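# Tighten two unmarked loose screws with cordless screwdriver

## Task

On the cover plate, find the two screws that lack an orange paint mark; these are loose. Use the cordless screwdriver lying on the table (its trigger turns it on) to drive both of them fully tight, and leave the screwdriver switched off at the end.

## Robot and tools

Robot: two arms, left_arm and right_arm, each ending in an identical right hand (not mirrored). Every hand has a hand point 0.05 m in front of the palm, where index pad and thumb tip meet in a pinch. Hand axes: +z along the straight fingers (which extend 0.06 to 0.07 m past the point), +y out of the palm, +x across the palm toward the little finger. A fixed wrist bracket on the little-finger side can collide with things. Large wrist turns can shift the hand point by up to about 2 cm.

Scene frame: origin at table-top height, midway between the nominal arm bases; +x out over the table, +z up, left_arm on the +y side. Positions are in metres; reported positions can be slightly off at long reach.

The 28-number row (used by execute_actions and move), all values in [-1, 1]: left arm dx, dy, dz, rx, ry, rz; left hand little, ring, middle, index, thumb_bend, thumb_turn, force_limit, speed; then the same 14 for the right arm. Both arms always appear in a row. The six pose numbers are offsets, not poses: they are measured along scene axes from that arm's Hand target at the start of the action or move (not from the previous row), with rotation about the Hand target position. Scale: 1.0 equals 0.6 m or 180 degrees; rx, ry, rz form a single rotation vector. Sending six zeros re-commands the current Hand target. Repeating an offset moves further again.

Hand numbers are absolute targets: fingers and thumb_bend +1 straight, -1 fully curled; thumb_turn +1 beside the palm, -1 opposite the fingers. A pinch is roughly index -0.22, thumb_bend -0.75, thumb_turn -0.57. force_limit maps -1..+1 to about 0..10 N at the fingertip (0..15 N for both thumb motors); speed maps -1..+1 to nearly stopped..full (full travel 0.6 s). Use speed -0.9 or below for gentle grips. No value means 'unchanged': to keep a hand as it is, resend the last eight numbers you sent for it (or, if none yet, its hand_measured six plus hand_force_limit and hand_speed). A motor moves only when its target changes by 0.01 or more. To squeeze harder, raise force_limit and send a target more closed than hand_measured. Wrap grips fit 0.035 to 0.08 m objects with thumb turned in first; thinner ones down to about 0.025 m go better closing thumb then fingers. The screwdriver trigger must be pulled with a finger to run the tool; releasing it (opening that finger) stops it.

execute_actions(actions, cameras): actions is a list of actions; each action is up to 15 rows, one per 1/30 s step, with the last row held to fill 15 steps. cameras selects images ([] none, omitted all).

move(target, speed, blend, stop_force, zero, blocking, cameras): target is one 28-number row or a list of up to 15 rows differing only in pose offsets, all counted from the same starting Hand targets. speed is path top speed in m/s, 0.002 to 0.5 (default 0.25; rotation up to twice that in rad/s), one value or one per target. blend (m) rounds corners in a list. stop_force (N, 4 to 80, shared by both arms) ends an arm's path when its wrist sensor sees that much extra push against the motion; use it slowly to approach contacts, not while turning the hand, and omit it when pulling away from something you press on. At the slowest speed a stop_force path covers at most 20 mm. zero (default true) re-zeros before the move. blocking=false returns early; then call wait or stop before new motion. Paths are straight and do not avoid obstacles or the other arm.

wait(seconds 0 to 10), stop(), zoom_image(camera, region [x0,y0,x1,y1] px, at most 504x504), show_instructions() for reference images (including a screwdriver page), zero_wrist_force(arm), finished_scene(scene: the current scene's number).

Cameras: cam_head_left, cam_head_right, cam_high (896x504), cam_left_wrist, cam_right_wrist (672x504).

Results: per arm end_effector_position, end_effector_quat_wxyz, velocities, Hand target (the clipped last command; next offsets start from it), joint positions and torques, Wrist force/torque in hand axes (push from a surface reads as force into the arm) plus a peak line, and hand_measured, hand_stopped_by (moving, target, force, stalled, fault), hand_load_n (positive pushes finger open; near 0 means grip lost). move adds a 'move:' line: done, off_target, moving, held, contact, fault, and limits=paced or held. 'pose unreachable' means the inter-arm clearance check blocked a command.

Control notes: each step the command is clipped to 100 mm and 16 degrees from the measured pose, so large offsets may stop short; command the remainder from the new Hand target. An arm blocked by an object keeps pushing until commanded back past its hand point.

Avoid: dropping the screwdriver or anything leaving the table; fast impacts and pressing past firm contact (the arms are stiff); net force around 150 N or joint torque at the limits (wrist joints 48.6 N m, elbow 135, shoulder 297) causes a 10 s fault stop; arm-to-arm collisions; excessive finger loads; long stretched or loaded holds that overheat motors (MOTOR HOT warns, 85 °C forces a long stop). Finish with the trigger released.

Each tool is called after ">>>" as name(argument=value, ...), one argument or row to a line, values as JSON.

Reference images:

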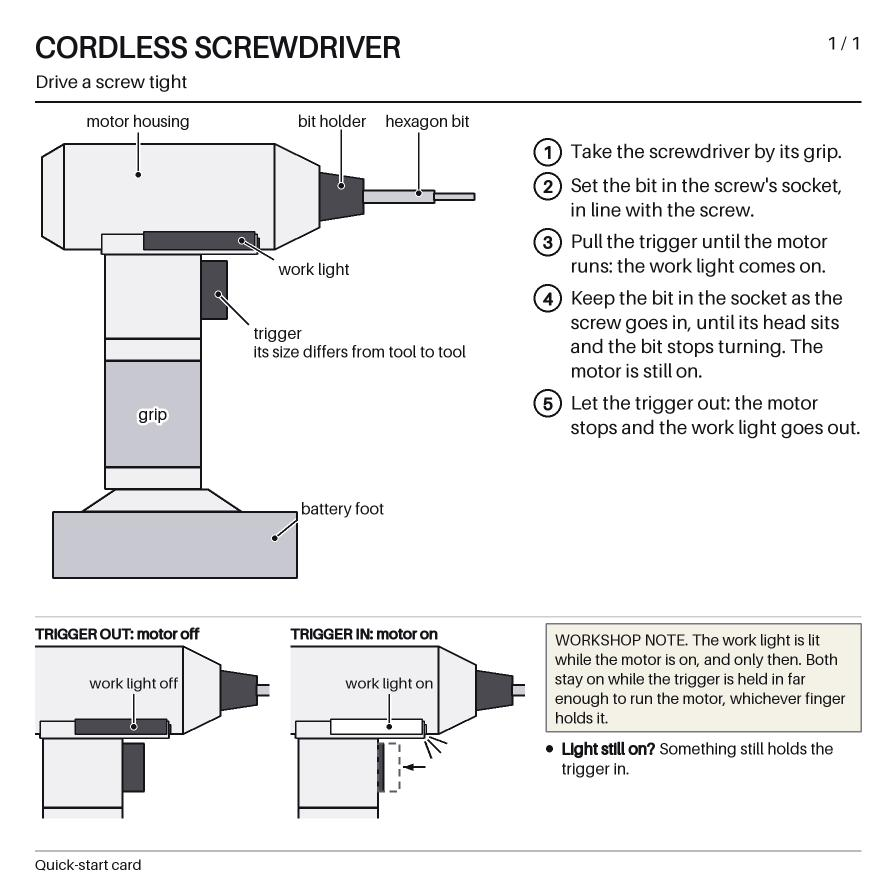

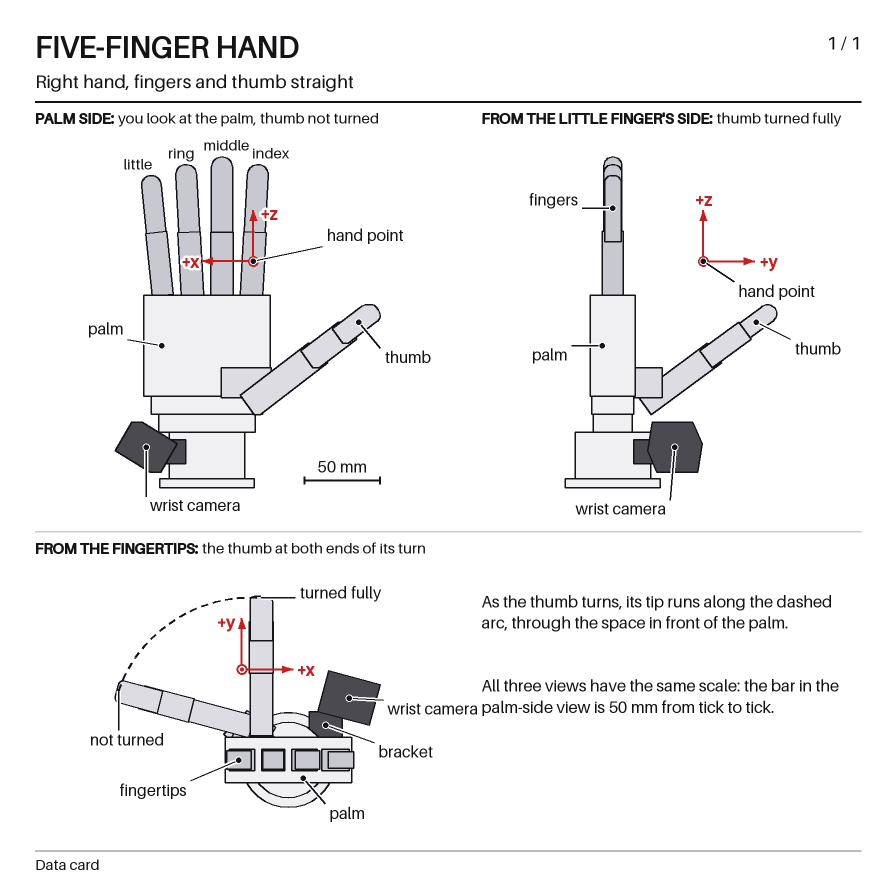

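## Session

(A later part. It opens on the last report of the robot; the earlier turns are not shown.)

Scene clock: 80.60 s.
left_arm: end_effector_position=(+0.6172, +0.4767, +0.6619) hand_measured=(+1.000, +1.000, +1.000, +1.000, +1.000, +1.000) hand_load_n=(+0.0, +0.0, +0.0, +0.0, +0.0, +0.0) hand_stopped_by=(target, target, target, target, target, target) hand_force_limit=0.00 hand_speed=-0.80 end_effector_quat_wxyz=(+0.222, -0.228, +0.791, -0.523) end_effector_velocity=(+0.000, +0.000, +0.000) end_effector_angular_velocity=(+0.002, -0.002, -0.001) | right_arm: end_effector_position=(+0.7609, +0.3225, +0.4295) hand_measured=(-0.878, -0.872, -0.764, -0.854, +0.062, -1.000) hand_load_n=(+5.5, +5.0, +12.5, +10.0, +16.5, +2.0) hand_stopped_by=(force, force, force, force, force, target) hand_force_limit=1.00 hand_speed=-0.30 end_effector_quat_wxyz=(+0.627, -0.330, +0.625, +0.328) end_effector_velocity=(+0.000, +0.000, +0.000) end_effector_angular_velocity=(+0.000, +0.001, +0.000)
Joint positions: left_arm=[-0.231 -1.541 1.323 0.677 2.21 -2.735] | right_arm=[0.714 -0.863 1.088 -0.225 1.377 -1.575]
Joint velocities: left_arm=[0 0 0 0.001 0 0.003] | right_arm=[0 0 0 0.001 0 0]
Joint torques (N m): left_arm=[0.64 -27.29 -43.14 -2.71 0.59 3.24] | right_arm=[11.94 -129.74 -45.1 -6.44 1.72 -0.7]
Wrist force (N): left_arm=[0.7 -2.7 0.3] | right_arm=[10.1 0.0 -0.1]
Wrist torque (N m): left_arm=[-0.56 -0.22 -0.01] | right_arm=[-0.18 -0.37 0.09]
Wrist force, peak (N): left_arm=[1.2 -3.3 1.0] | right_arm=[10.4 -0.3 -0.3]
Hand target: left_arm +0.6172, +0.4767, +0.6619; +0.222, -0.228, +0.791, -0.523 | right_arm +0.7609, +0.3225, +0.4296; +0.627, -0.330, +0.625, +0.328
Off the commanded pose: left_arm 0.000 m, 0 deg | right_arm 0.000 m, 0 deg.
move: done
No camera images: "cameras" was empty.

>>> move(
  target=[
    [0,0,0,0,0,0,1,1,1,1,1,1,0,-0.8,-0.0062,-0.0079,0,0,0,0,-0.99,-0.99,-1,-1,-1,-1,1,-0.3],
    [0,0,0,0,0,0,1,1,1,1,1,1,0,-0.8,-0.0062,-0.0079,-0.0097,0,0,0,-0.99,-0.99,-1,-1,-1,-1,1,-0.3],
  ],
  speed=0.03,
  cameras=[],
)

>>> move(
  target=[0,0,0,0,0,0,1,1,1,1,1,1,0,-0.8,0.0103,0.0131,0,0,0,0,-0.99,-0.99,-1,-1,-1,-1,1,-0.3],
  speed=0.004,
  stop_force=5,
  cameras=[],
)

>>> move(
  target=[0,0,0,0,0,0,1,1,1,1,1,1,0,-0.8,0.0103,0.0131,0,0,0,0,-0.99,-0.99,-1,-1,-1,-1,1,-0.3],
  speed=0.002,
  stop_force=6,
  cameras=[],
)

Scene clock: 81.57 s.
left_arm: end_effector_position=(+0.6172, +0.4767, +0.6619) hand_measured=(+1.000, +1.000, +1.000, +1.000, +1.000, +1.000) hand_load_n=(+0.0, +0.0, +0.0, +0.0, -0.5, -0.5) hand_stopped_by=(target, target, target, target, target, target) hand_force_limit=0.00 hand_speed=-0.80 end_effector_quat_wxyz=(+0.222, -0.228, +0.791, -0.523) end_effector_velocity=(+0.000, +0.000, +0.000) end_effector_angular_velocity=(+0.001, -0.001, +0.001) | right_arm: end_effector_position=(+0.7571, +0.3178, +0.4236) hand_measured=(-0.878, -0.872, -0.764, -0.854, +0.062, -1.000) hand_load_n=(+5.5, +5.0, +12.5, +10.0, +16.5, +2.0) hand_stopped_by=(force, force, force, force, force, target) hand_force_limit=1.00 hand_speed=-0.30 end_effector_quat_wxyz=(+0.627, -0.330, +0.625, +0.328) end_effector_velocity=(+0.000, +0.000, +0.002) end_effector_angular_velocity=(+0.000, +0.000, +0.000)
Joint positions: left_arm=[-0.231 -1.541 1.323 0.677 2.21 -2.735] | right_arm=[0.713 -0.871 1.113 -0.242 1.376 -1.575]
Joint velocities: left_arm=[0.001 0 0 0 0 0.001] | right_arm=[0 -0.002 -0.001 0.003 0 0]
Joint torques (N m): left_arm=[-0.04 -23.53 -42.39 -2.58 0.35 2.92] | right_arm=[-14.32 -124.81 -55.64 -2.53 -0.82 -0.98]
Wrist force (N): left_arm=[0.7 -2.7 0.8] | right_arm=[9.9 -0.3 0.4]
Wrist torque (N m): left_arm=[-0.59 -0.24 -0.02] | right_arm=[-0.25 -0.35 0.07]
Wrist force, peak (N): left_arm=[1.1 -3.5 1.0] | right_arm=[10.9 -0.3 -0.2]
Hand target: left_arm +0.6172, +0.4767, +0.6619; +0.222, -0.228, +0.791, -0.523 | right_arm +0.7571, +0.3178, +0.4237; +0.627, -0.330, +0.625, +0.328
Off the commanded pose: left_arm 0.000 m, 0 deg | right_arm 0.000 m, 0 deg.
move: done
No camera images: "cameras" was empty.

Scene clock: 83.43 s.
left_arm: end_effector_position=(+0.6172, +0.4767, +0.6619) hand_measured=(+1.000, +1.000, +1.000, +1.000, +1.000, +1.000) hand_load_n=(+0.0, +0.0, +0.0, +0.0, +0.0, +0.0) hand_stopped_by=(target, target, target, target, target, target) hand_force_limit=0.00 hand_speed=-0.80 end_effector_quat_wxyz=(+0.222, -0.228, +0.791, -0.523) end_effector_velocity=(+0.000, +0.000, +0.000) end_effector_angular_velocity=(+0.000, -0.001, -0.001) | right_arm: end_effector_position=(+0.7591, +0.3202, +0.4237) hand_measured=(-0.878, -0.872, -0.764, -0.854, +0.062, -1.000) hand_load_n=(+6.0, +5.5, +12.0, +9.5, +16.5, +2.0) hand_stopped_by=(force, force, force, force, force, target) hand_force_limit=1.00 hand_speed=-0.30 end_effector_quat_wxyz=(+0.627, -0.330, +0.625, +0.328) end_effector_velocity=(+0.000, +0.000, +0.001) end_effector_angular_velocity=(+0.001, -0.001, +0.000)
Joint positions: left_arm=[-0.231 -1.541 1.323 0.677 2.21 -2.735] | right_arm=[0.713 -0.866 1.103 -0.238 1.377 -1.575]
Joint velocities: left_arm=[0 0 0 0 0 0.001] | right_arm=[0 -0.001 0 -0.001 0 0]
Joint torques (N m): left_arm=[-0.69 -28.91 -43.72 -2.03 0.72 3] | right_arm=[3.04 -126.97 -46.21 -6.43 0.46 -0.62]
Wrist force (N): left_arm=[0.8 -2.6 0.9] | right_arm=[10.0 -0.6 -5.1]
Wrist torque (N m): left_arm=[-0.59 -0.24 -0.01] | right_arm=[0.02 -0.65 0.11]
Wrist force, peak (N): left_arm=[0.9 -3.5 0.7] | right_arm=[9.3 -0.9 -10.4]
Hand target: left_arm +0.6172, +0.4767, +0.6619; +0.222, -0.228, +0.791, -0.523 | right_arm +0.7591, +0.3202, +0.4237; +0.627, -0.330, +0.625, +0.328
Off the commanded pose: left_arm 0.000 m, 0 deg | right_arm 0.007 m, 0 deg.
move: contact (right_arm)
No camera images: "cameras" was empty.

Scene clock: 86.10 s.
left_arm: end_effector_position=(+0.6172, +0.4767, +0.6619) hand_measured=(+1.000, +1.000, +1.000, +1.000, +1.000, +1.000) hand_load_n=(+0.0, +0.0, +0.0, +0.0, +0.0, +0.0) hand_stopped_by=(target, target, target, target, target, target) hand_force_limit=0.00 hand_speed=-0.80 end_effector_quat_wxyz=(+0.222, -0.228, +0.791, -0.523) end_effector_velocity=(+0.000, -0.001, +0.000) end_effector_angular_velocity=(+0.000, +0.000, -0.001) | right_arm: end_effector_position=(+0.7611, +0.3228, +0.4237) hand_measured=(-0.878, -0.872, -0.764, -0.854, +0.062, -1.000) hand_load_n=(+6.0, +5.0, +11.5, +10.0, +16.5, +1.0) hand_stopped_by=(force, force, force, force, force, target) hand_force_limit=1.00 hand_speed=-0.30 end_effector_quat_wxyz=(+0.627, -0.330, +0.625, +0.328) end_effector_velocity=(+0.000, +0.000, -0.001) end_effector_angular_velocity=(-0.001, +0.001, +0.000)
Joint positions: left_arm=[-0.231 -1.541 1.323 0.677 2.21 -2.735] | right_arm=[0.714 -0.86 1.093 -0.234 1.377 -1.575]
Joint velocities: left_arm=[-0.001 -0.001 0 0 0 -0.001] | right_arm=[0 0.001 0 0 0 0]
Joint torques (N m): left_arm=[1.75 -28.05 -43.24 -2.66 0.64 2.56] | right_arm=[4.09 -123.92 -46.46 -5.9 2.82 -0.74]
Wrist force (N): left_arm=[0.6 -3.3 1.0] | right_arm=[9.2 3.5 -10.7]
Wrist torque (N m): left_arm=[-0.70 -0.22 -0.05] | right_arm=[-0.19 -0.91 -0.17]
Wrist force, peak (N): left_arm=[0.5 -3.4 0.7] | right_arm=[9.8 3.8 -14.6]
Hand target: left_arm +0.6172, +0.4767, +0.6619; +0.222, -0.228, +0.791, -0.523 | right_arm +0.7611, +0.3227, +0.4237; +0.627, -0.330, +0.625, +0.328
Off the commanded pose: left_arm 0.000 m, 0 deg | right_arm 0.007 m, 0 deg.
move: contact (right_arm)
No camera images: "cameras" was empty.

>>> move(
  target=[0,0,0,0,0,0,1,1,1,1,1,1,0,-0.8,0.0103,0.0131,0,0,0,0,-0.99,-0.99,-1,-1,-1,-1,1,-0.3],
  speed=0.002,
  stop_force=5,
  cameras=["cam_left_wrist"],
)

>>> zoom_image(
  camera="cam_left_wrist",
  region=[340, 190, 440, 290],
)

Scene clock: 87.10 s.
left_arm: end_effector_position=(+0.6172, +0.4767, +0.6619) hand_measured=(+1.000, +1.000, +1.000, +1.000, +1.000, +1.000) hand_load_n=(+0.0, +0.0, +0.0, +0.0, +0.0, +0.0) hand_stopped_by=(target, target, target, target, target, target) hand_force_limit=0.00 hand_speed=-0.80 end_effector_quat_wxyz=(+0.222, -0.228, +0.791, -0.523) end_effector_velocity=(+0.001, +0.001, +0.000) end_effector_angular_velocity=(+0.000, -0.002, +0.001) | right_arm: end_effector_position=(+0.7612, +0.3228, +0.4238) hand_measured=(-0.878, -0.872, -0.764, -0.854, +0.062, -1.000) hand_load_n=(+6.0, +4.5, +11.5, +10.0, +16.5, +0.5) hand_stopped_by=(force, force, force, force, force, target) hand_force_limit=1.00 hand_speed=-0.30 end_effector_quat_wxyz=(+0.627, -0.330, +0.625, +0.328) end_effector_velocity=(+0.000, +0.000, +0.000) end_effector_angular_velocity=(+0.000, +0.000, +0.000)
Joint positions: left_arm=[-0.231 -1.541 1.323 0.677 2.21 -2.735] | right_arm=[0.714 -0.86 1.093 -0.234 1.377 -1.575]
Joint velocities: left_arm=[0.001 0 0 -0.001 0 0.001] | right_arm=[0 0 0 -0.001 0 0]
Joint torques (N m): left_arm=[3.03 -27.74 -43.86 -2.53 0.17 3.35] | right_arm=[4.38 -123.27 -49.4 -6.32 2.97 -0.88]
Wrist force (N): left_arm=[0.8 -3.2 0.8] | right_arm=[10.8 4.0 -11.2]
Wrist torque (N m): left_arm=[-0.67 -0.24 -0.03] | right_arm=[-0.17 -0.71 -0.13]
Wrist force, peak (N): left_arm=[1.2 -3.2 0.6] | right_arm=[13.1 3.5 -18.6]
Hand target: left_arm +0.6172, +0.4767, +0.6619; +0.222, -0.228, +0.791, -0.523 | right_arm +0.7612, +0.3228, +0.4238; +0.627, -0.330, +0.625, +0.328
Off the commanded pose: left_arm 0.000 m, 0 deg | right_arm 0.010 m, 0 deg.
move: contact (right_arm)
Images, in order (width x height): cam_left_wrist 672x504.

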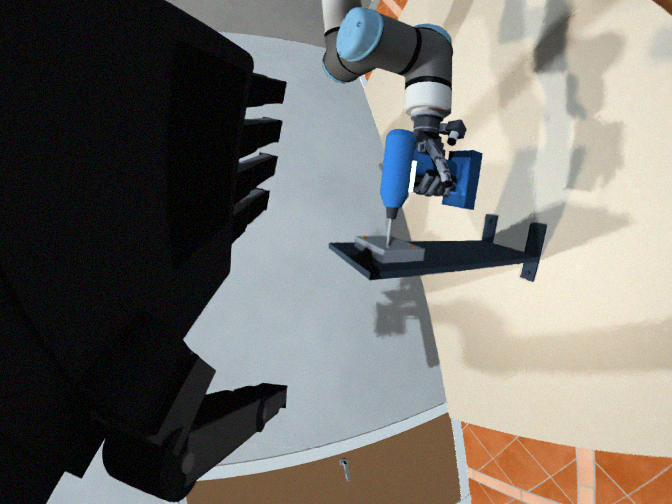

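Scaled by 5.040 from the camera's 672x504 image, which has a finer 960x720 frame.

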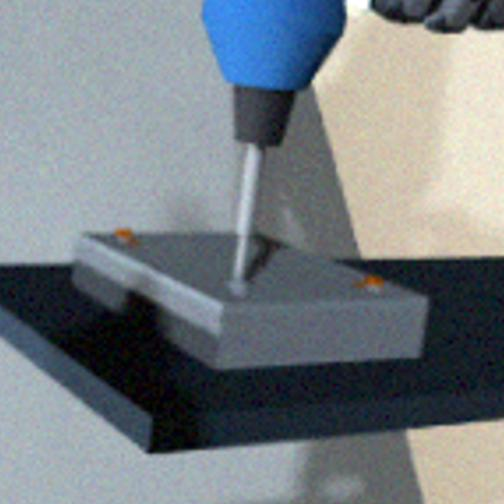

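>>> move(
  target=[0,0,0,0,0,0,1,1,1,1,1,1,0,-0.8,0.0103,0.0131,0,0,0,0,-0.99,-0.99,-1,-1,-1,-1,1,-0.3],
  speed=0.002,
  stop_force=6,
  cameras=[],
)

>>> wait(
  seconds=1,
  cameras=["cam_left_wrist"],
)

>>> zoom_image(
  camera="cam_left_wrist",
  region=[340, 120, 480, 260],
)

Scene clock: 88.43 s.
left_arm: end_effector_position=(+0.6172, +0.4767, +0.6619) hand_measured=(+1.000, +1.000, +1.000, +1.000, +1.000, +1.000) hand_load_n=(+0.0, +0.0, +0.0, +0.0, +0.0, -0.5) hand_stopped_by=(target, target, target, target, target, target) hand_force_limit=0.00 hand_speed=-0.80 end_effector_quat_wxyz=(+0.222, -0.228, +0.791, -0.523) end_effector_velocity=(+0.000, +0.000, +0.000) end_effector_angular_velocity=(+0.000, +0.001, +0.000) | right_arm: end_effector_position=(+0.7613, +0.3231, +0.4238) hand_measured=(-0.878, -0.872, -0.764, -0.854, +0.062, -1.000) hand_load_n=(+5.0, +4.0, +11.0, +10.0, +17.5, +0.0) hand_stopped_by=(force, force, force, force, force, target) hand_force_limit=1.00 hand_speed=-0.30 end_effector_quat_wxyz=(+0.627, -0.330, +0.625, +0.328) end_effector_velocity=(+0.000, +0.000, +0.001) end_effector_angular_velocity=(+0.000, +0.000, +0.000)
Joint positions: left_arm=[-0.231 -1.541 1.323 0.677 2.21 -2.735] | right_arm=[0.714 -0.859 1.092 -0.233 1.377 -1.575]
Joint velocities: left_arm=[0 0 0 0 0 0] | right_arm=[0 -0.001 0 0 0 0]
Joint torques (N m): left_arm=[-2.3 -26.34 -46.06 -2.61 0.73 2.55] | right_arm=[-4.6 -125.83 -53.77 -7.12 2.85 0.03]
Wrist force (N): left_arm=[0.5 -2.9 0.9] | right_arm=[14.2 6.1 -13.4]
Wrist torque (N m): left_arm=[-0.64 -0.20 -0.04] | right_arm=[-0.32 -0.63 -0.13]
Wrist force, peak (N): left_arm=[0.7 -3.4 0.7] | right_arm=[15.7 6.1 -22.0]
Hand target: left_arm +0.6172, +0.4767, +0.6619; +0.222, -0.228, +0.791, -0.523 | right_arm +0.7614, +0.3231, +0.4238; +0.627, -0.330, +0.625, +0.328
Off the commanded pose: left_arm 0.000 m, 0 deg | right_arm 0.010 m, 0 deg.
move: contact (right_arm)
No camera images: "cameras" was empty.

Scene clock: 89.43 s.
left_arm: end_effector_position=(+0.6172, +0.4767, +0.6619) hand_measured=(+1.000, +1.000, +1.000, +1.000, +1.000, +1.000) hand_load_n=(+0.0, +0.0, +0.0, +0.0, +0.0, +0.0) hand_stopped_by=(target, target, target, target, target, target) hand_force_limit=0.00 hand_speed=-0.80 end_effector_quat_wxyz=(+0.222, -0.228, +0.791, -0.523) end_effector_velocity=(+0.000, +0.001, +0.000) end_effector_angular_velocity=(+0.000, +0.000, +0.001) | right_arm: end_effector_position=(+0.7613, +0.3231, +0.4238) hand_measured=(-0.878, -0.872, -0.764, -0.854, +0.062, -1.000) hand_load_n=(+5.5, +4.0, +11.5, +9.5, +17.5, +0.0) hand_stopped_by=(force, force, force, force, force, target) hand_force_limit=1.00 hand_speed=-0.30 end_effector_quat_wxyz=(+0.627, -0.330, +0.625, +0.328) end_effector_velocity=(+0.000, +0.000, +0.001) end_effector_angular_velocity=(+0.001, -0.001, +0.000)
Joint positions: left_arm=[-0.231 -1.541 1.323 0.677 2.21 -2.735] | right_arm=[0.714 -0.859 1.092 -0.233 1.377 -1.575]
Joint velocities: left_arm=[0.001 0 0 0 0 -0.001] | right_arm=[0 -0.001 0 -0.001 0 0]
Joint torques (N m): left_arm=[-0.46 -24.92 -44.17 -2.76 0.15 2.72] | right_arm=[-15.24 -125 -56.24 -6.01 2.22 0.72]
Wrist force (N): left_arm=[0.8 -2.9 0.6] | right_arm=[13.8 6.1 -13.0]
Wrist torque (N m): left_arm=[-0.61 -0.24 -0.02] | right_arm=[-0.34 -0.59 -0.14]
Wrist force, peak (N): left_arm=[0.7 -3.4 0.9] | right_arm=[15.4 5.9 -16.9]
Hand target: left_arm +0.6172, +0.4767, +0.6619; +0.222, -0.228, +0.791, -0.523 | right_arm +0.7614, +0.3231, +0.4238; +0.627, -0.330, +0.625, +0.328
Off the commanded pose: left_arm 0.000 m, 0 deg | right_arm 0.010 m, 0 deg.
wait: 1.00 s; at rest by 0.17 s
Images, in order (width x height): cam_left_wrist 672x504.

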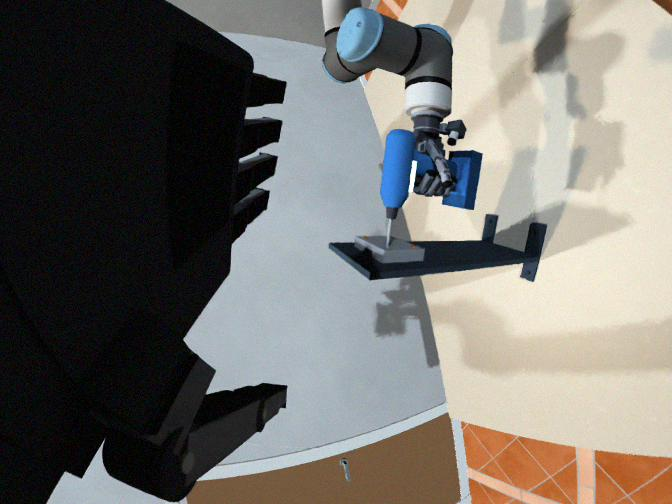

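Scaled by 3.600 from the camera's 672x504 image, which has a finer 960x720 frame.

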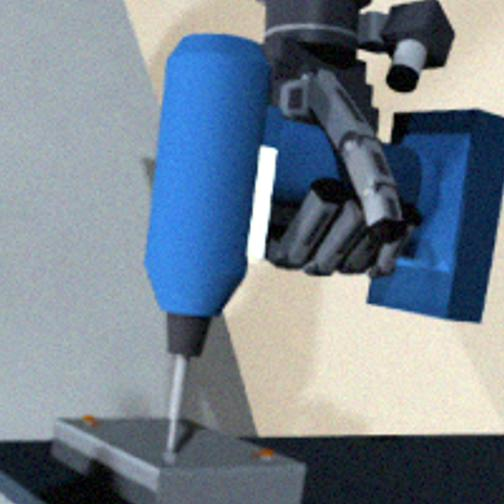

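>>> zoom_image(
  camera="cam_left_wrist",
  region=[365, 215, 425, 265],
)

Scaled by 8.400 from the camera's 672x504 image, which has a finer 960x720 frame.

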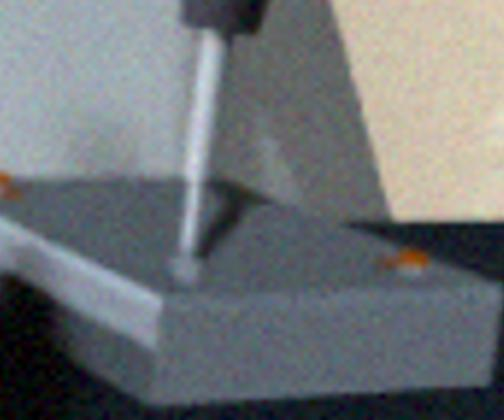

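>>> move(
  target=[0,0,0,0,0,0,1,1,1,1,1,1,0,-0.8,-0.0013,0.0010,-0.0012,0,0,0,-0.99,-0.99,-1,-1,-1,-1,1,-0.3],
  speed=0.004,
  cameras=[],
)

>>> move(
  target=[0,0,0,0,0,0,1,1,1,1,1,1,0,-0.8,0.0103,0.0131,0,0,0,0,-0.99,-0.99,-1,-1,-1,-1,1,-0.3],
  speed=0.002,
  stop_force=5,
  cameras=[],
)

Scene clock: 90.83 s.
left_arm: end_effector_position=(+0.6172, +0.4767, +0.6619) hand_measured=(+1.000, +1.000, +1.000, +1.000, +1.000, +1.000) hand_load_n=(+0.0, +0.0, +0.0, +0.0, +0.0, +0.0) hand_stopped_by=(target, target, target, target, target, target) hand_force_limit=0.00 hand_speed=-0.80 end_effector_quat_wxyz=(+0.222, -0.228, +0.791, -0.523) end_effector_velocity=(+0.000, +0.000, +0.000) end_effector_angular_velocity=(+0.000, +0.000, -0.001) | right_arm: end_effector_position=(+0.7606, +0.3237, +0.4231) hand_measured=(-0.878, -0.872, -0.764, -0.854, +0.062, -1.000) hand_load_n=(+6.5, +5.0, +11.5, +9.5, +17.5, +0.5) hand_stopped_by=(force, force, force, force, force, target) hand_force_limit=1.00 hand_speed=-0.30 end_effector_quat_wxyz=(+0.627, -0.330, +0.625, +0.328) end_effector_velocity=(+0.000, +0.000, -0.002) end_effector_angular_velocity=(-0.001, +0.001, +0.000)
Joint positions: left_arm=[-0.231 -1.541 1.323 0.677 2.21 -2.735] | right_arm=[0.715 -0.859 1.093 -0.234 1.378 -1.575]
Joint velocities: left_arm=[0 0 0 0 0.001 0.001] | right_arm=[0 0.002 0 0 0 0]
Joint torques (N m): left_arm=[-0.6 -26.48 -44.26 -1.93 0.31 2.39] | right_arm=[11.26 -105.35 -46.44 -4.94 2.82 1.38]
Wrist force (N): left_arm=[0.6 -3.0 0.7] | right_arm=[7.3 2.2 -8.2]
Wrist torque (N m): left_arm=[-0.63 -0.21 -0.03] | right_arm=[-0.12 -0.97 -0.16]
Wrist force, peak (N): left_arm=[0.8 -3.3 0.8] | right_arm=[15.3 6.1 -16.8]
Hand target: left_arm +0.6172, +0.4767, +0.6619; +0.222, -0.228, +0.791, -0.523 | right_arm +0.7606, +0.3237, +0.4230; +0.627, -0.330, +0.625, +0.328
Off the commanded pose: left_arm 0.000 m, 0 deg | right_arm 0.000 m, 0 deg.
move: done
No camera images: "cameras" was empty.

Scene clock: 91.97 s.
left_arm: end_effector_position=(+0.6172, +0.4767, +0.6619) hand_measured=(+1.000, +1.000, +1.000, +1.000, +1.000, +1.000) hand_load_n=(+0.0, +0.0, -0.5, +0.0, +0.0, +0.0) hand_stopped_by=(target, target, target, target, target, target) hand_force_limit=0.00 hand_speed=-0.80 end_effector_quat_wxyz=(+0.222, -0.228, +0.791, -0.523) end_effector_velocity=(+0.001, +0.000, +0.000) end_effector_angular_velocity=(+0.000, +0.000, +0.000) | right_arm: end_effector_position=(+0.7607, +0.3238, +0.4230) hand_measured=(-0.878, -0.872, -0.764, -0.854, +0.062, -1.000) hand_load_n=(+6.5, +5.0, +11.5, +9.5, +17.5, +0.0) hand_stopped_by=(force, force, force, force, force, target) hand_force_limit=1.00 hand_speed=-0.30 end_effector_quat_wxyz=(+0.627, -0.330, +0.625, +0.328) end_effector_velocity=(+0.000, +0.000, +0.000) end_effector_angular_velocity=(+0.001, -0.001, +0.000)
Joint positions: left_arm=[-0.231 -1.541 1.323 0.677 2.21 -2.735] | right_arm=[0.715 -0.859 1.092 -0.234 1.378 -1.575]
Joint velocities: left_arm=[0 0.001 0 -0.001 0 0.001] | right_arm=[0 0 0 -0.001 0 0]
Joint torques (N m): left_arm=[0.1 -29.45 -45.75 -1.96 0.44 3.1] | right_arm=[2.21 -121 -47.96 -5.84 2.89 1.34]
Wrist force (N): left_arm=[0.9 -2.7 1.3] | right_arm=[9.2 2.3 -12.3]
Wrist torque (N m): left_arm=[-0.63 -0.28 -0.01] | right_arm=[0.03 -1.06 -0.10]
Wrist force, peak (N): left_arm=[0.9 -3.3 0.8] | right_arm=[9.4 2.0 -18.6]
Hand target: left_arm +0.6172, +0.4767, +0.6619; +0.222, -0.228, +0.791, -0.523 | right_arm +0.7607, +0.3238, +0.4230; +0.627, -0.330, +0.625, +0.328
Off the commanded pose: left_arm 0.000 m, 0 deg | right_arm 0.010 m, 0 deg.
move: contact (right_arm)
No camera images: "cameras" was empty.

>>> move(
  target=[0,0,0,0,0,0,1,1,1,1,1,1,0,-0.8,0,0,0,0,0,0,-0.99,-0.99,-1,-0.2,-1,-1,1,-0.3],
  cameras=[],
)

>>> move(
  target=[0,0,0,0,0,0,1,1,1,1,1,1,0,-0.8,-0.0154,-0.0197,0,0,0,0,-0.99,-0.99,-1,-0.2,-1,-1,1,-0.3],
  speed=0.02,
  cameras=["cam_left_wrist"],
)

>>> zoom_image(
  camera="cam_left_wrist",
  region=[365, 205, 425, 265],
)

>>> zoom_image(
  camera="cam_left_wrist",
  region=[340, 120, 480, 260],
)

Scene clock: 93.00 s.
left_arm: end_effector_position=(+0.6172, +0.4767, +0.6619) hand_measured=(+1.000, +1.000, +1.000, +1.000, +1.000, +1.000) hand_load_n=(+0.0, +0.0, -0.5, +0.0, +0.0, +0.0) hand_stopped_by=(target, target, target, target, target, target) hand_force_limit=0.00 hand_speed=-0.80 end_effector_quat_wxyz=(+0.222, -0.228, +0.791, -0.523) end_effector_velocity=(+0.000, +0.000, -0.001) end_effector_angular_velocity=(+0.001, +0.001, +0.000) | right_arm: end_effector_position=(+0.7607, +0.3238, +0.4230) hand_measured=(-0.878, -0.872, -0.764, -0.200, +0.062, -1.000) hand_load_n=(+6.0, +5.5, +11.5, +0.0, +17.5, +0.5) hand_stopped_by=(force, force, force, target, force, target) hand_force_limit=1.00 hand_speed=-0.30 end_effector_quat_wxyz=(+0.627, -0.330, +0.625, +0.328) end_effector_velocity=(+0.000, +0.000, +0.001) end_effector_angular_velocity=(+0.000, +0.000, +0.000)
Joint positions: left_arm=[-0.231 -1.541 1.323 0.677 2.21 -2.735] | right_arm=[0.715 -0.859 1.092 -0.234 1.378 -1.575]
Joint velocities: left_arm=[0 0.001 0 0.001 0 0.001] | right_arm=[0 -0.001 0 0.001 0 0]
Joint torques (N m): left_arm=[1.19 -25.37 -45.58 -2.63 0.23 2.67] | right_arm=[-4.83 -119.92 -48.88 -3.34 0.7 1.15]
Wrist force (N): left_arm=[0.7 -2.6 1.3] | right_arm=[6.1 0.7 -0.5]
Wrist torque (N m): left_arm=[-0.61 -0.25 -0.01] | right_arm=[-0.04 -0.90 -0.02]
Wrist force, peak (N): left_arm=[0.8 -3.2 1.0] | right_arm=[9.0 2.4 -12.4]
Hand target: left_arm +0.6172, +0.4767, +0.6619; +0.222, -0.228, +0.791, -0.523 | right_arm +0.7607, +0.3238, +0.4230; +0.627, -0.330, +0.625, +0.328
Off the commanded pose: left_arm 0.000 m, 0 deg | right_arm 0.000 m, 0 deg.
move: done
No camera images: "cameras" was empty.

Scene clock: 94.00 s.
left_arm: end_effector_position=(+0.6172, +0.4767, +0.6619) hand_measured=(+1.000, +1.000, +1.000, +1.000, +1.000, +1.000) hand_load_n=(+0.0, +0.0, +0.0, +0.0, +0.0, +0.0) hand_stopped_by=(target, target, target, target, target, target) hand_force_limit=0.00 hand_speed=-0.80 end_effector_quat_wxyz=(+0.222, -0.228, +0.791, -0.523) end_effector_velocity=(+0.000, +0.000, +0.000) end_effector_angular_velocity=(+0.000, +0.000, +0.000) | right_arm: end_effector_position=(+0.7514, +0.3119, +0.4231) hand_measured=(-0.878, -0.872, -0.764, -0.200, +0.062, -1.000) hand_load_n=(+4.0, +4.5, +12.5, +0.0, +16.0, +2.5) hand_stopped_by=(force, force, force, target, force, target) hand_force_limit=1.00 hand_speed=-0.30 end_effector_quat_wxyz=(+0.627, -0.330, +0.625, +0.328) end_effector_velocity=(+0.001, +0.001, +0.001) end_effector_angular_velocity=(+0.001, -0.001, +0.000)
Joint positions: left_arm=[-0.231 -1.541 1.323 0.677 2.21 -2.735] | right_arm=[0.713 -0.886 1.139 -0.254 1.376 -1.575]
Joint velocities: left_arm=[-0.001 0 0 0 -0.001 0] | right_arm=[0 0.002 -0.004 0.001 0 0]
Joint torques (N m): left_arm=[1.89 -27.92 -45.1 -2.45 0.62 2.41] | right_arm=[-11.35 -109.77 -57.26 -2.97 -1.02 1.24]
Wrist force (N): left_arm=[0.6 -2.9 1.1] | right_arm=[11.6 0.5 -0.2]
Wrist torque (N m): left_arm=[-0.64 -0.23 -0.03] | right_arm=[-0.09 -0.60 0.21]
Wrist force, peak (N): left_arm=[0.7 -3.4 0.8] | right_arm=[11.9 0.7 -0.5]
Hand target: left_arm +0.6172, +0.4767, +0.6619; +0.222, -0.228, +0.791, -0.523 | right_arm +0.7514, +0.3119, +0.4230; +0.627, -0.330, +0.625, +0.328
Off the commanded pose: left_arm 0.000 m, 0 deg | right_arm 0.000 m, 0 deg.
move: done
Images, in order (width x height): cam_left_wrist 672x504.

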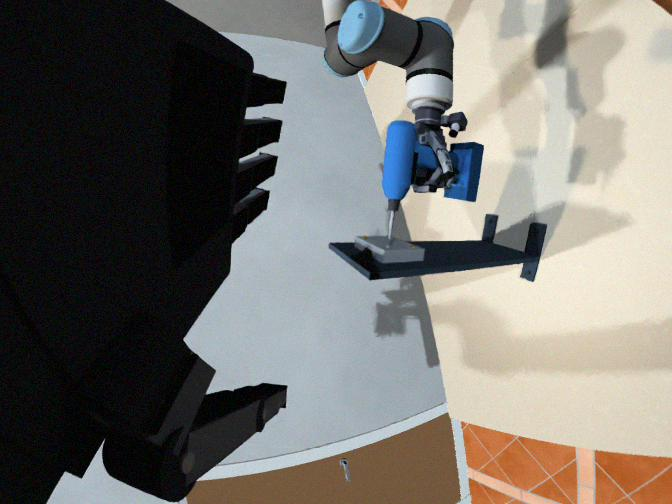

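Scaled by 8.400 from the camera's 672x504 image, which has a finer 960x720 frame.

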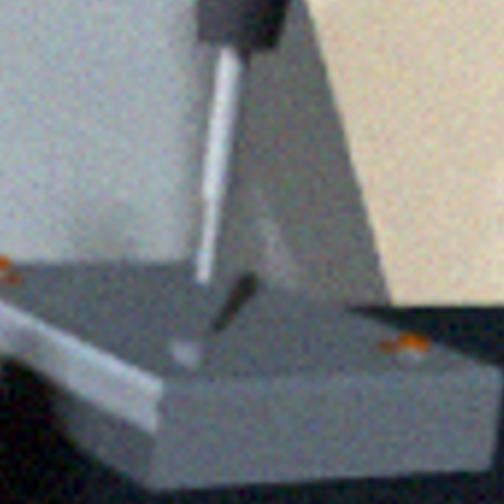

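Scaled by 3.600 from the camera's 672x504 image, which has a finer 960x720 frame.

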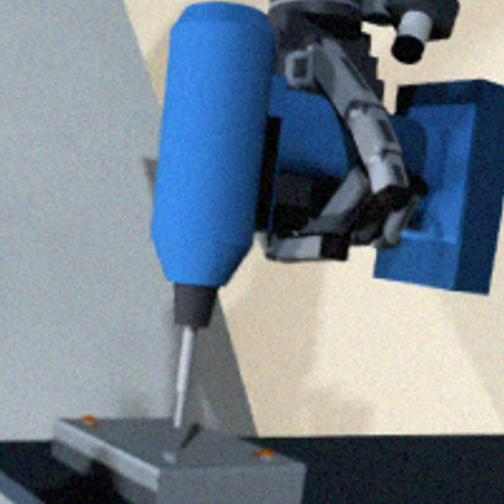

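>>> move(
  target=[0,0,0,0,0,0,1,1,1,1,1,1,0,-0.8,0.0205,0.0262,0,0,0,0,-0.99,-0.99,-1,-0.2,-1,-1,1,-0.3],
  speed=0.005,
  stop_force=4,
  cameras=[],
)

Scene clock: 97.87 s.
left_arm: end_effector_position=(+0.6172, +0.4767, +0.6619) hand_measured=(+1.000, +1.000, +1.000, +1.000, +1.000, +1.000) hand_load_n=(-0.5, +0.0, +0.0, +0.0, +0.0, -0.5) hand_stopped_by=(target, target, target, target, target, target) hand_force_limit=0.00 hand_speed=-0.80 end_effector_quat_wxyz=(+0.222, -0.228, +0.791, -0.523) end_effector_velocity=(+0.000, +0.000, +0.000) end_effector_angular_velocity=(+0.000, +0.000, +0.000) | right_arm: end_effector_position=(+0.7596, +0.3224, +0.4230) hand_measured=(-0.878, -0.872, -0.764, -0.200, +0.062, -1.000) hand_load_n=(+4.0, +4.5, +12.5, +0.0, +16.0, +2.0) hand_stopped_by=(force, force, force, target, force, target) hand_force_limit=1.00 hand_speed=-0.30 end_effector_quat_wxyz=(+0.627, -0.330, +0.625, +0.328) end_effector_velocity=(+0.000, +0.000, -0.001) end_effector_angular_velocity=(-0.001, +0.001, +0.000)
Joint positions: left_arm=[-0.231 -1.541 1.323 0.677 2.21 -2.735] | right_arm=[0.715 -0.862 1.098 -0.236 1.378 -1.575]
Joint velocities: left_arm=[0 0 0 0 0 0] | right_arm=[0 0.001 0 0 0 0]
Joint torques (N m): left_arm=[2.31 -26.35 -45.8 -1.99 0.55 2.35] | right_arm=[4.86 -126.85 -45.03 -6.35 0.77 0.82]
Wrist force (N): left_arm=[0.8 -3.1 0.9] | right_arm=[11.0 0.7 -2.8]
Wrist torque (N m): left_arm=[-0.67 -0.25 -0.02] | right_arm=[0.03 -0.74 0.19]
Wrist force, peak (N): left_arm=[0.8 -3.5 0.7] | right_arm=[12.6 0.8 -11.6]
Hand target: left_arm +0.6172, +0.4767, +0.6619; +0.222, -0.228, +0.791, -0.523 | right_arm +0.7596, +0.3224, +0.4230; +0.627, -0.330, +0.625, +0.328
Off the commanded pose: left_arm 0.000 m, 0 deg | right_arm 0.007 m, 0 deg.
move: contact (right_arm)
No camera images: "cameras" was empty.

>>> move(
  target=[0,0,0,0,0,0,1,1,1,1,1,1,0,-0.8,0,0,0,0,0,0,-0.99,-0.99,-1,-1,-1,-1,1,-0.3],
  cameras=[],
)

>>> move(
  target=[0,0,0,0,0,0,1,1,1,1,1,1,0,-0.8,0.0103,0.0131,0,0,0,0,-0.99,-0.99,-1,-1,-1,-1,1,-0.3],
  speed=0.002,
  stop_force=5,
  cameras=[],
)

>>> move(
  target=[0,0,0,0,0,0,1,1,1,1,1,1,0,-0.8,0.0103,0.0131,0,0,0,0,-0.99,-0.99,-1,-1,-1,-1,1,-0.3],
  speed=0.002,
  stop_force=5,
  cameras=[],
)

Scene clock: 98.90 s.
left_arm: end_effector_position=(+0.6172, +0.4767, +0.6619) hand_measured=(+1.000, +1.000, +1.000, +1.000, +1.000, +1.000) hand_load_n=(-0.5, +0.0, +0.0, +0.0, +0.0, +0.0) hand_stopped_by=(target, target, target, target, target, target) hand_force_limit=0.00 hand_speed=-0.80 end_effector_quat_wxyz=(+0.222, -0.228, +0.791, -0.523) end_effector_velocity=(+0.000, +0.000, +0.000) end_effector_angular_velocity=(+0.000, +0.000, -0.001) | right_arm: end_effector_position=(+0.7596, +0.3224, +0.4230) hand_measured=(-0.878, -0.872, -0.764, -0.854, +0.062, -1.000) hand_load_n=(+4.5, +5.0, +12.5, +10.0, +16.5, +2.5) hand_stopped_by=(force, force, force, force, force, target) hand_force_limit=1.00 hand_speed=-0.30 end_effector_quat_wxyz=(+0.627, -0.330, +0.625, +0.328) end_effector_velocity=(+0.000, +0.000, -0.001) end_effector_angular_velocity=(+0.000, +0.000, +0.000)
Joint positions: left_arm=[-0.231 -1.541 1.323 0.677 2.21 -2.735] | right_arm=[0.715 -0.862 1.098 -0.236 1.378 -1.575]
Joint velocities: left_arm=[0 0 0 0 0.001 0] | right_arm=[0 0.001 0 0 0 0]
Joint torques (N m): left_arm=[-1.82 -27.84 -47.37 -2.22 0.37 3.04] | right_arm=[-6.52 -127.69 -46.76 -5.39 0.13 0.95]
Wrist force (N): left_arm=[0.8 -2.8 1.2] | right_arm=[11.6 0.8 -2.9]
Wrist torque (N m): left_arm=[-0.64 -0.25 -0.01] | right_arm=[0.01 -0.64 0.19]
Wrist force, peak (N): left_arm=[0.8 -3.3 0.5] | right_arm=[12.1 1.0 -2.8]
Hand target: left_arm +0.6172, +0.4767, +0.6619; +0.222, -0.228, +0.791, -0.523 | right_arm +0.7596, +0.3224, +0.4230; +0.627, -0.330, +0.625, +0.328
Off the commanded pose: left_arm 0.000 m, 0 deg | right_arm 0.000 m, 0 deg.
move: done
No camera images: "cameras" was empty.

Scene clock: 99.73 s.
left_arm: end_effector_position=(+0.6172, +0.4767, +0.6619) hand_measured=(+1.000, +1.000, +1.000, +1.000, +1.000, +1.000) hand_load_n=(+0.0, +0.0, +0.0, +0.0, +0.0, -0.5) hand_stopped_by=(target, target, target, target, target, target) hand_force_limit=0.00 hand_speed=-0.80 end_effector_quat_wxyz=(+0.222, -0.228, +0.791, -0.523) end_effector_velocity=(+0.000, -0.001, +0.000) end_effector_angular_velocity=(+0.000, -0.001, -0.001) | right_arm: end_effector_position=(+0.7597, +0.3225, +0.4231) hand_measured=(-0.878, -0.872, -0.764, -0.854, +0.062, -1.000) hand_load_n=(+4.5, +5.0, +12.5, +10.0, +16.0, +2.5) hand_stopped_by=(force, force, force, force, force, target) hand_force_limit=1.00 hand_speed=-0.30 end_effector_quat_wxyz=(+0.627, -0.330, +0.625, +0.328) end_effector_velocity=(+0.000, +0.000, +0.001) end_effector_angular_velocity=(+0.001, -0.001, +0.000)
Joint positions: left_arm=[-0.231 -1.541 1.323 0.677 2.21 -2.735] | right_arm=[0.715 -0.862 1.097 -0.236 1.378 -1.575]
Joint velocities: left_arm=[-0.001 0 0 -0.001 0 0] | right_arm=[0 0 0 -0.001 0 0]
Joint torques (N m): left_arm=[2.25 -28.19 -45.49 -2.18 0.6 2.44] | right_arm=[-4.91 -127.41 -47.33 -7.37 0.68 1.1]
Wrist force (N): left_arm=[0.8 -3.1 0.8] | right_arm=[12.6 0.9 -9.9]
Wrist torque (N m): left_arm=[-0.66 -0.24 -0.03] | right_arm=[0.28 -0.92 0.22]
Wrist force, peak (N): left_arm=[0.8 -3.1 1.1] | right_arm=[12.9 0.8 -12.8]
Hand target: left_arm +0.6172, +0.4767, +0.6619; +0.222, -0.228, +0.791, -0.523 | right_arm +0.7597, +0.3225, +0.4231; +0.627, -0.330, +0.625, +0.328
Off the commanded pose: left_arm 0.000 m, 0 deg | right_arm 0.010 m, 0 deg.
move: contact (right_arm)
No camera images: "cameras" was empty.

Scene clock: 100.73 s.
left_arm: end_effector_position=(+0.6172, +0.4767, +0.6619) hand_measured=(+1.000, +1.000, +1.000, +1.000, +1.000, +1.000) hand_load_n=(+0.0, +0.0, +0.0, +0.0, +0.0, -0.5) hand_stopped_by=(target, target, target, target, target, target) hand_force_limit=0.00 hand_speed=-0.80 end_effector_quat_wxyz=(+0.222, -0.228, +0.791, -0.523) end_effector_velocity=(+0.000, +0.000, +0.000) end_effector_angular_velocity=(+0.000, -0.002, +0.000) | right_arm: end_effector_position=(+0.7600, +0.3228, +0.4231) hand_measured=(-0.878, -0.872, -0.764, -0.854, +0.062, -1.000) hand_load_n=(+6.0, +5.0, +12.5, +10.0, +17.0, +1.5) hand_stopped_by=(force, force, force, force, force, target) hand_force_limit=1.00 hand_speed=-0.30 end_effector_quat_wxyz=(+0.627, -0.330, +0.625, +0.328) end_effector_velocity=(+0.000, +0.000, -0.001) end_effector_angular_velocity=(+0.000, +0.000, +0.000)
Joint positions: left_arm=[-0.231 -1.541 1.323 0.677 2.21 -2.735] | right_arm=[0.715 -0.861 1.096 -0.236 1.378 -1.575]
Joint velocities: left_arm=[0.001 0 0 -0.001 0.001 0.001] | right_arm=[0 0 0 0 0 0]
Joint torques (N m): left_arm=[-3.17 -30.95 -47.27 -1.95 0.5 2.37] | right_arm=[2.19 -126.69 -48.13 -7.26 -0.11 0.92]
Wrist force (N): left_arm=[0.9 -2.7 0.7] | right_arm=[12.2 -0.2 -13.2]
Wrist torque (N m): left_arm=[-0.60 -0.26 -0.01] | right_arm=[0.61 -1.09 0.30]
Wrist force, peak (N): left_arm=[0.8 -3.3 1.1] | right_arm=[13.3 -0.4 -17.1]
Hand target: left_arm +0.6172, +0.4767, +0.6619; +0.222, -0.228, +0.791, -0.523 | right_arm +0.7600, +0.3228, +0.4231; +0.627, -0.330, +0.625, +0.328
Off the commanded pose: left_arm 0.000 m, 0 deg | right_arm 0.010 m, 0 deg.
move: contact (right_arm)
No camera images: "cameras" was empty.

>>> wait(
  seconds=0,
  cameras=["cam_left_wrist"],
)

>>> zoom_image(
  camera="cam_left_wrist",
  region=[340, 190, 440, 290],
)

Scene clock: 101.47 s.
left_arm: end_effector_position=(+0.6172, +0.4767, +0.6619) hand_measured=(+1.000, +1.000, +1.000, +1.000, +1.000, +1.000) hand_load_n=(+0.0, +0.0, +0.0, +0.0, +0.0, +0.0) hand_stopped_by=(target, target, target, target, target, target) hand_force_limit=0.00 hand_speed=-0.80 end_effector_quat_wxyz=(+0.222, -0.228, +0.791, -0.523) end_effector_velocity=(+0.000, +0.001, +0.000) end_effector_angular_velocity=(+0.001, -0.002, +0.002) | right_arm: end_effector_position=(+0.7600, +0.3228, +0.4232) hand_measured=(-0.878, -0.872, -0.764, -0.854, +0.062, -1.000) hand_load_n=(+6.0, +5.5, +12.0, +9.5, +17.0, +1.5) hand_stopped_by=(force, force, force, force, force, target) hand_force_limit=1.00 hand_speed=-0.30 end_effector_quat_wxyz=(+0.627, -0.330, +0.625, +0.328) end_effector_velocity=(+0.000, +0.000, +0.000) end_effector_angular_velocity=(+0.000, +0.000, +0.000)
Joint positions: left_arm=[-0.231 -1.541 1.323 0.677 2.21 -2.735] | right_arm=[0.715 -0.861 1.096 -0.236 1.378 -1.575]
Joint velocities: left_arm=[0.001 0 0 -0.001 -0.001 0.001] | right_arm=[0 0 0 0 0 0]
Joint torques (N m): left_arm=[-2.7 -26.15 -48.01 -2.31 0.67 2.94] | right_arm=[1.46 -124.62 -49.22 -5.58 -0.56 1.03]
Wrist force (N): left_arm=[0.6 -2.7 1.0] | right_arm=[12.1 -0.3 -13.1]
Wrist torque (N m): left_arm=[-0.60 -0.22 -0.03] | right_arm=[0.61 -1.04 0.29]
Wrist force, peak (N): left_arm=[0.7 -3.2 0.9] | right_arm=[12.5 -0.8 -13.4]
Hand target: left_arm +0.6172, +0.4767, +0.6619; +0.222, -0.228, +0.791, -0.523 | right_arm +0.7600, +0.3228, +0.4231; +0.627, -0.330, +0.625, +0.328
Off the commanded pose: left_arm 0.000 m, 0 deg | right_arm 0.010 m, 0 deg.
Images, in order (width x height): cam_left_wrist 672x504.

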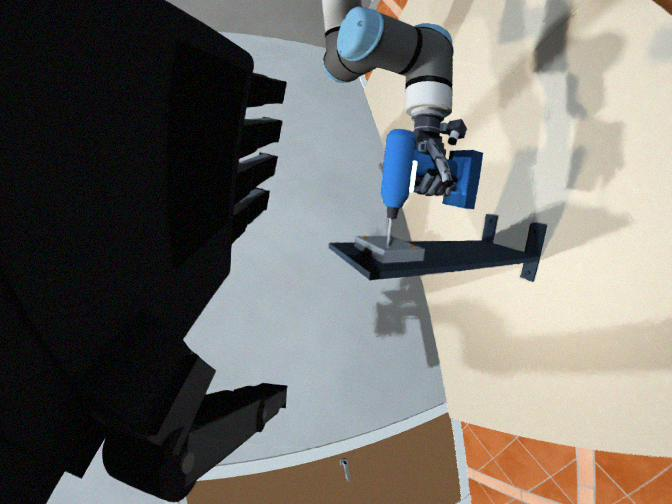

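Scaled by 5.040 from the camera's 672x504 image, which has a finer 960x720 frame.

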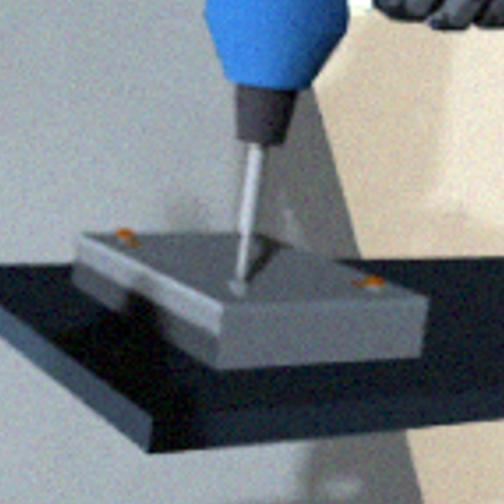

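>>> move(
  target=[0,0,0,0,0,0,1,1,1,1,1,1,0,-0.8,-0.00075,-0.00365,0.001,0,0,0,-0.99,-0.99,-1,-1,-1,-1,1,-0.3],
  speed=0.01,
  cameras=[],
)

>>> move(
  target=[0,0,0,0,0,0,1,1,1,1,1,1,0,-0.8,0.0103,0.0131,0,0,0,0,-0.99,-0.99,-1,-1,-1,-1,1,-0.3],
  speed=0.002,
  stop_force=6,
  cameras=[],
)

>>> move(
  target=[0,0,0,0,0,0,1,1,1,1,1,1,0,-0.8,0.0103,0.0131,0,0,0,0,-0.99,-0.99,-1,-1,-1,-1,1,-0.3],
  speed=0.002,
  stop_force=6,
  cameras=[],
)

Scene clock: 102.40 s.
left_arm: end_effector_position=(+0.6172, +0.4767, +0.6619) hand_measured=(+1.000, +1.000, +1.000, +1.000, +1.000, +1.000) hand_load_n=(-0.5, +0.0, +0.0, +0.0, +0.0, -0.5) hand_stopped_by=(target, target, target, target, target, target) hand_force_limit=0.00 hand_speed=-0.80 end_effector_quat_wxyz=(+0.222, -0.228, +0.791, -0.523) end_effector_velocity=(+0.000, +0.000, +0.000) end_effector_angular_velocity=(+0.001, -0.001, +0.000) | right_arm: end_effector_position=(+0.7595, +0.3206, +0.4238) hand_measured=(-0.878, -0.872, -0.764, -0.854, +0.062, -1.000) hand_load_n=(+5.5, +5.0, +12.5, +9.5, +17.0, +1.5) hand_stopped_by=(force, force, force, force, force, target) hand_force_limit=1.00 hand_speed=-0.30 end_effector_quat_wxyz=(+0.627, -0.330, +0.625, +0.328) end_effector_velocity=(+0.000, +0.000, +0.000) end_effector_angular_velocity=(+0.000, +0.000, +0.000)
Joint positions: left_arm=[-0.231 -1.541 1.323 0.677 2.21 -2.735] | right_arm=[0.713 -0.865 1.102 -0.238 1.376 -1.575]
Joint velocities: left_arm=[0 0 0 0 0 0.001] | right_arm=[0 0 0 0 0 0]
Joint torques (N m): left_arm=[-2.44 -26.7 -48.31 -1.63 0.38 2.74] | right_arm=[-11.82 -117.87 -50.58 -6.13 -1.15 1.1]
Wrist force (N): left_arm=[0.9 -3.0 0.7] | right_arm=[11.4 0.7 -0.4]
Wrist torque (N m): left_arm=[-0.63 -0.25 -0.02] | right_arm=[-0.06 -0.55 0.19]
Wrist force, peak (N): left_arm=[0.7 -3.3 1.1] | right_arm=[12.6 -0.2 -12.9]
Hand target: left_arm +0.6172, +0.4767, +0.6619; +0.222, -0.228, +0.791, -0.523 | right_arm +0.7596, +0.3206, +0.4237; +0.627, -0.330, +0.625, +0.328
Off the commanded pose: left_arm 0.000 m, 0 deg | right_arm 0.000 m, 0 deg.
move: done
No camera images: "cameras" was empty.

Scene clock: 104.17 s.
left_arm: end_effector_position=(+0.6172, +0.4767, +0.6619) hand_measured=(+1.000, +1.000, +1.000, +1.000, +1.000, +1.000) hand_load_n=(+0.0, +0.0, +0.0, -0.5, +0.0, +0.0) hand_stopped_by=(target, target, target, target, target, target) hand_force_limit=0.00 hand_speed=-0.80 end_effector_quat_wxyz=(+0.222, -0.228, +0.791, -0.523) end_effector_velocity=(+0.000, +0.000, +0.000) end_effector_angular_velocity=(+0.001, +0.000, -0.001) | right_arm: end_effector_position=(+0.7608, +0.3222, +0.4237) hand_measured=(-0.878, -0.872, -0.764, -0.854, +0.062, -1.000) hand_load_n=(+6.0, +5.0, +12.5, +10.0, +17.0, +1.5) hand_stopped_by=(force, force, force, force, force, target) hand_force_limit=1.00 hand_speed=-0.30 end_effector_quat_wxyz=(+0.627, -0.330, +0.625, +0.328) end_effector_velocity=(+0.000, +0.000, -0.002) end_effector_angular_velocity=(-0.002, +0.002, +0.000)
Joint positions: left_arm=[-0.231 -1.541 1.323 0.677 2.21 -2.735] | right_arm=[0.714 -0.861 1.095 -0.235 1.377 -1.575]
Joint velocities: left_arm=[0 0 0 0 0.001 0.001] | right_arm=[0 0.002 0 0.001 0 0]
Joint torques (N m): left_arm=[-1.75 -27.16 -46.64 -1.99 0.91 2.12] | right_arm=[10.38 -128.36 -46.52 -7.18 1.47 1.59]
Wrist force (N): left_arm=[0.5 -2.7 0.7] | right_arm=[12.1 0.1 -7.7]
Wrist torque (N m): left_arm=[-0.59 -0.20 -0.03] | right_arm=[0.26 -0.92 0.25]
Wrist force, peak (N): left_arm=[0.6 -3.5 1.0] | right_arm=[12.1 -0.1 -9.8]
Hand target: left_arm +0.6172, +0.4767, +0.6619; +0.222, -0.228, +0.791, -0.523 | right_arm +0.7608, +0.3222, +0.4237; +0.627, -0.330, +0.625, +0.328
Off the commanded pose: left_arm 0.000 m, 0 deg | right_arm 0.008 m, 0 deg.
move: contact (right_arm)
No camera images: "cameras" was empty.

Scene clock: 105.10 s.
left_arm: end_effector_position=(+0.6172, +0.4767, +0.6619) hand_measured=(+1.000, +1.000, +1.000, +1.000, +1.000, +1.000) hand_load_n=(+0.0, +0.0, +0.0, +0.0, +0.0, -0.5) hand_stopped_by=(target, target, target, target, target, target) hand_force_limit=0.00 hand_speed=-0.80 end_effector_quat_wxyz=(+0.222, -0.228, +0.791, -0.523) end_effector_velocity=(+0.000, +0.001, +0.001) end_effector_angular_velocity=(+0.001, -0.001, +0.001) | right_arm: end_effector_position=(+0.7609, +0.3223, +0.4238) hand_measured=(-0.878, -0.872, -0.764, -0.854, +0.062, -1.000) hand_load_n=(+6.0, +5.5, +12.0, +9.5, +16.5, +1.5) hand_stopped_by=(force, force, force, force, force, target) hand_force_limit=1.00 hand_speed=-0.30 end_effector_quat_wxyz=(+0.627, -0.330, +0.625, +0.328) end_effector_velocity=(+0.000, +0.000, +0.000) end_effector_angular_velocity=(+0.000, +0.001, +0.000)
Joint positions: left_arm=[-0.231 -1.541 1.323 0.677 2.21 -2.735] | right_arm=[0.714 -0.861 1.095 -0.235 1.377 -1.575]
Joint velocities: left_arm=[0.001 -0.001 0 0.001 0 0.001] | right_arm=[0 0 0 0 0 0]
Joint torques (N m): left_arm=[1.29 -25.47 -48.6 -2.4 0.71 2.61] | right_arm=[11.06 -124.58 -46.54 -6.78 2.02 1.58]
Wrist force (N): left_arm=[0.7 -2.5 0.9] | right_arm=[11.0 0.0 -11.9]
Wrist torque (N m): left_arm=[-0.57 -0.24 -0.02] | right_arm=[0.52 -1.17 0.25]
Wrist force, peak (N): left_arm=[0.6 -3.3 0.9] | right_arm=[11.4 -0.6 -13.6]
Hand target: left_arm +0.6172, +0.4767, +0.6619; +0.222, -0.228, +0.791, -0.523 | right_arm +0.7609, +0.3223, +0.4238; +0.627, -0.330, +0.625, +0.328
Off the commanded pose: left_arm 0.000 m, 0 deg | right_arm 0.010 m, 0 deg.
move: contact (right_arm)
No camera images: "cameras" was empty.

>>> move(
  target=[
    [0,0,0,0,0,0,1,1,1,1,1,1,0,-0.8,0.0004,0.0005,0.0013,0,0,0,-0.99,-0.99,-1,-1,-1,-1,1,-0.3],
    [0,0,0,0,0,0,1,1,1,1,1,1,0,-0.8,-0.00064,0.0013,0.001,0,0,0,-0.99,-0.99,-1,-1,-1,-1,1,-0.3],
    [0,0,0,0,0,0,1,1,1,1,1,1,0,-0.8,-0.0009,0.0015,0,0,0,0,-0.99,-0.99,-1,-1,-1,-1,1,-0.3],
    [0,0,0,0,0,0,1,1,1,1,1,1,0,-0.8,-0.00064,0.0013,-0.001,0,0,0,-0.99,-0.99,-1,-1,-1,-1,1,-0.3],
    [0,0,0,0,0,0,1,1,1,1,1,1,0,-0.8,0.0004,0.0005,-0.0013,0,0,0,-0.99,-0.99,-1,-1,-1,-1,1,-0.3],
  ],
  speed=0.002,
  cameras=[],
)

>>> move(
  target=[
    [0,0,0,0,0,0,1,1,1,1,1,1,0,-0.8,0.001,-0.0008,0.0003,0,0,0,-0.99,-0.99,-1,-1,-1,-1,1,-0.3],
    [0,0,0,0,0,0,1,1,1,1,1,1,0,-0.8,0.0013,-0.00103,0.0013,0,0,0,-0.99,-0.99,-1,-1,-1,-1,1,-0.3],
    [0,0,0,0,0,0,1,1,1,1,1,1,0,-0.8,0.001,-0.0008,0.0023,0,0,0,-0.99,-0.99,-1,-1,-1,-1,1,-0.3],
    [0,0,0,0,0,0,1,1,1,1,1,1,0,-0.8,0,0,0.0026,0,0,0,-0.99,-0.99,-1,-1,-1,-1,1,-0.3],
    [0,0,0,0,0,0,1,1,1,1,1,1,0,-0.8,0,0,0.0013,0,0,0,-0.99,-0.99,-1,-1,-1,-1,1,-0.3],
  ],
  speed=0.002,
  cameras=[],
)

Scene clock: 107.63 s.
left_arm: end_effector_position=(+0.6172, +0.4767, +0.6619) hand_measured=(+1.000, +1.000, +1.000, +1.000, +1.000, +1.000) hand_load_n=(+0.0, +0.0, +0.0, +0.0, +0.0, +0.0) hand_stopped_by=(target, target, target, target, target, target) hand_force_limit=0.00 hand_speed=-0.80 end_effector_quat_wxyz=(+0.222, -0.228, +0.791, -0.523) end_effector_velocity=(+0.000, +0.000, +0.000) end_effector_angular_velocity=(+0.000, -0.001, +0.001) | right_arm: end_effector_position=(+0.7612, +0.3226, +0.4229) hand_measured=(-0.878, -0.872, -0.764, -0.854, +0.062, -1.000) hand_load_n=(+6.5, +5.5, +12.0, +9.5, +17.5, +1.0) hand_stopped_by=(force, force, force, force, force, target) hand_force_limit=1.00 hand_speed=-0.30 end_effector_quat_wxyz=(+0.627, -0.330, +0.625, +0.328) end_effector_velocity=(+0.000, +0.000, -0.001) end_effector_angular_velocity=(+0.000, +0.000, +0.000)
Joint positions: left_arm=[-0.231 -1.541 1.323 0.677 2.21 -2.735] | right_arm=[0.714 -0.86 1.095 -0.235 1.377 -1.575]
Joint velocities: left_arm=[0 -0.001 0 0 0 0] | right_arm=[0 0.001 0 0 0.001 0]
Joint torques (N m): left_arm=[-0.45 -26.94 -48.13 -1.93 0.27 2.59] | right_arm=[-10.02 -105.89 -52.23 -7.59 -1.38 1.13]
Wrist force (N): left_arm=[0.7 -2.9 0.9] | right_arm=[12.3 -0.5 -20.3]
Wrist torque (N m): left_arm=[-0.63 -0.23 -0.02] | right_arm=[0.89 -1.41 0.31]
Wrist force, peak (N): left_arm=[0.9 -3.3 0.9] | right_arm=[17.5 3.5 -18.3]
Hand target: left_arm +0.6172, +0.4767, +0.6619; +0.222, -0.228, +0.791, -0.523 | right_arm +0.7611, +0.3226, +0.4230; +0.627, -0.330, +0.625, +0.328
Off the commanded pose: left_arm 0.000 m, 0 deg | right_arm 0.000 m, 0 deg.
move: done
No camera images: "cameras" was empty.

Scene clock: 109.67 s.
left_arm: end_effector_position=(+0.6172, +0.4767, +0.6619) hand_measured=(+1.000, +1.000, +1.000, +1.000, +1.000, +1.000) hand_load_n=(+0.0, +0.0, -0.5, +0.0, +0.0, -0.5) hand_stopped_by=(target, target, target, target, target, target) hand_force_limit=0.00 hand_speed=-0.80 end_effector_quat_wxyz=(+0.222, -0.228, +0.791, -0.523) end_effector_velocity=(+0.000, +0.000, +0.000) end_effector_angular_velocity=(+0.001, -0.001, +0.000) | right_arm: end_effector_position=(+0.7611, +0.3226, +0.4239) hand_measured=(-0.878, -0.872, -0.764, -0.854, +0.062, -1.000) hand_load_n=(+6.0, +5.0, +11.5, +9.5, +17.5, +0.5) hand_stopped_by=(force, force, force, force, force, target) hand_force_limit=1.00 hand_speed=-0.30 end_effector_quat_wxyz=(+0.627, -0.330, +0.625, +0.328) end_effector_velocity=(+0.000, +0.000, +0.000) end_effector_angular_velocity=(+0.000, +0.000, +0.000)
Joint positions: left_arm=[-0.231 -1.541 1.323 0.677 2.21 -2.735] | right_arm=[0.714 -0.86 1.094 -0.234 1.377 -1.575]
Joint velocities: left_arm=[0 0 0 0 -0.001 0.002] | right_arm=[0 0 0 0 0 0]
Joint torques (N m): left_arm=[1.45 -29.22 -48 -2.02 0.43 2.17] | right_arm=[6.39 -107.33 -48.21 -7.07 2.8 1.31]
Wrist force (N): left_arm=[0.8 -3.3 0.5] | right_arm=[11.7 3.3 -13.8]
Wrist torque (N m): left_arm=[-0.67 -0.24 -0.03] | right_arm=[0.32 -1.14 0.10]
Wrist force, peak (N): left_arm=[1.0 -3.4 0.7] | right_arm=[13.4 0.2 -22.0]
Hand target: left_arm +0.6172, +0.4767, +0.6619; +0.222, -0.228, +0.791, -0.523 | right_arm +0.7611, +0.3226, +0.4238; +0.627, -0.330, +0.625, +0.328
Off the commanded pose: left_arm 0.000 m, 0 deg | right_arm 0.000 m, 0 deg.
move: done
No camera images: "cameras" was empty.


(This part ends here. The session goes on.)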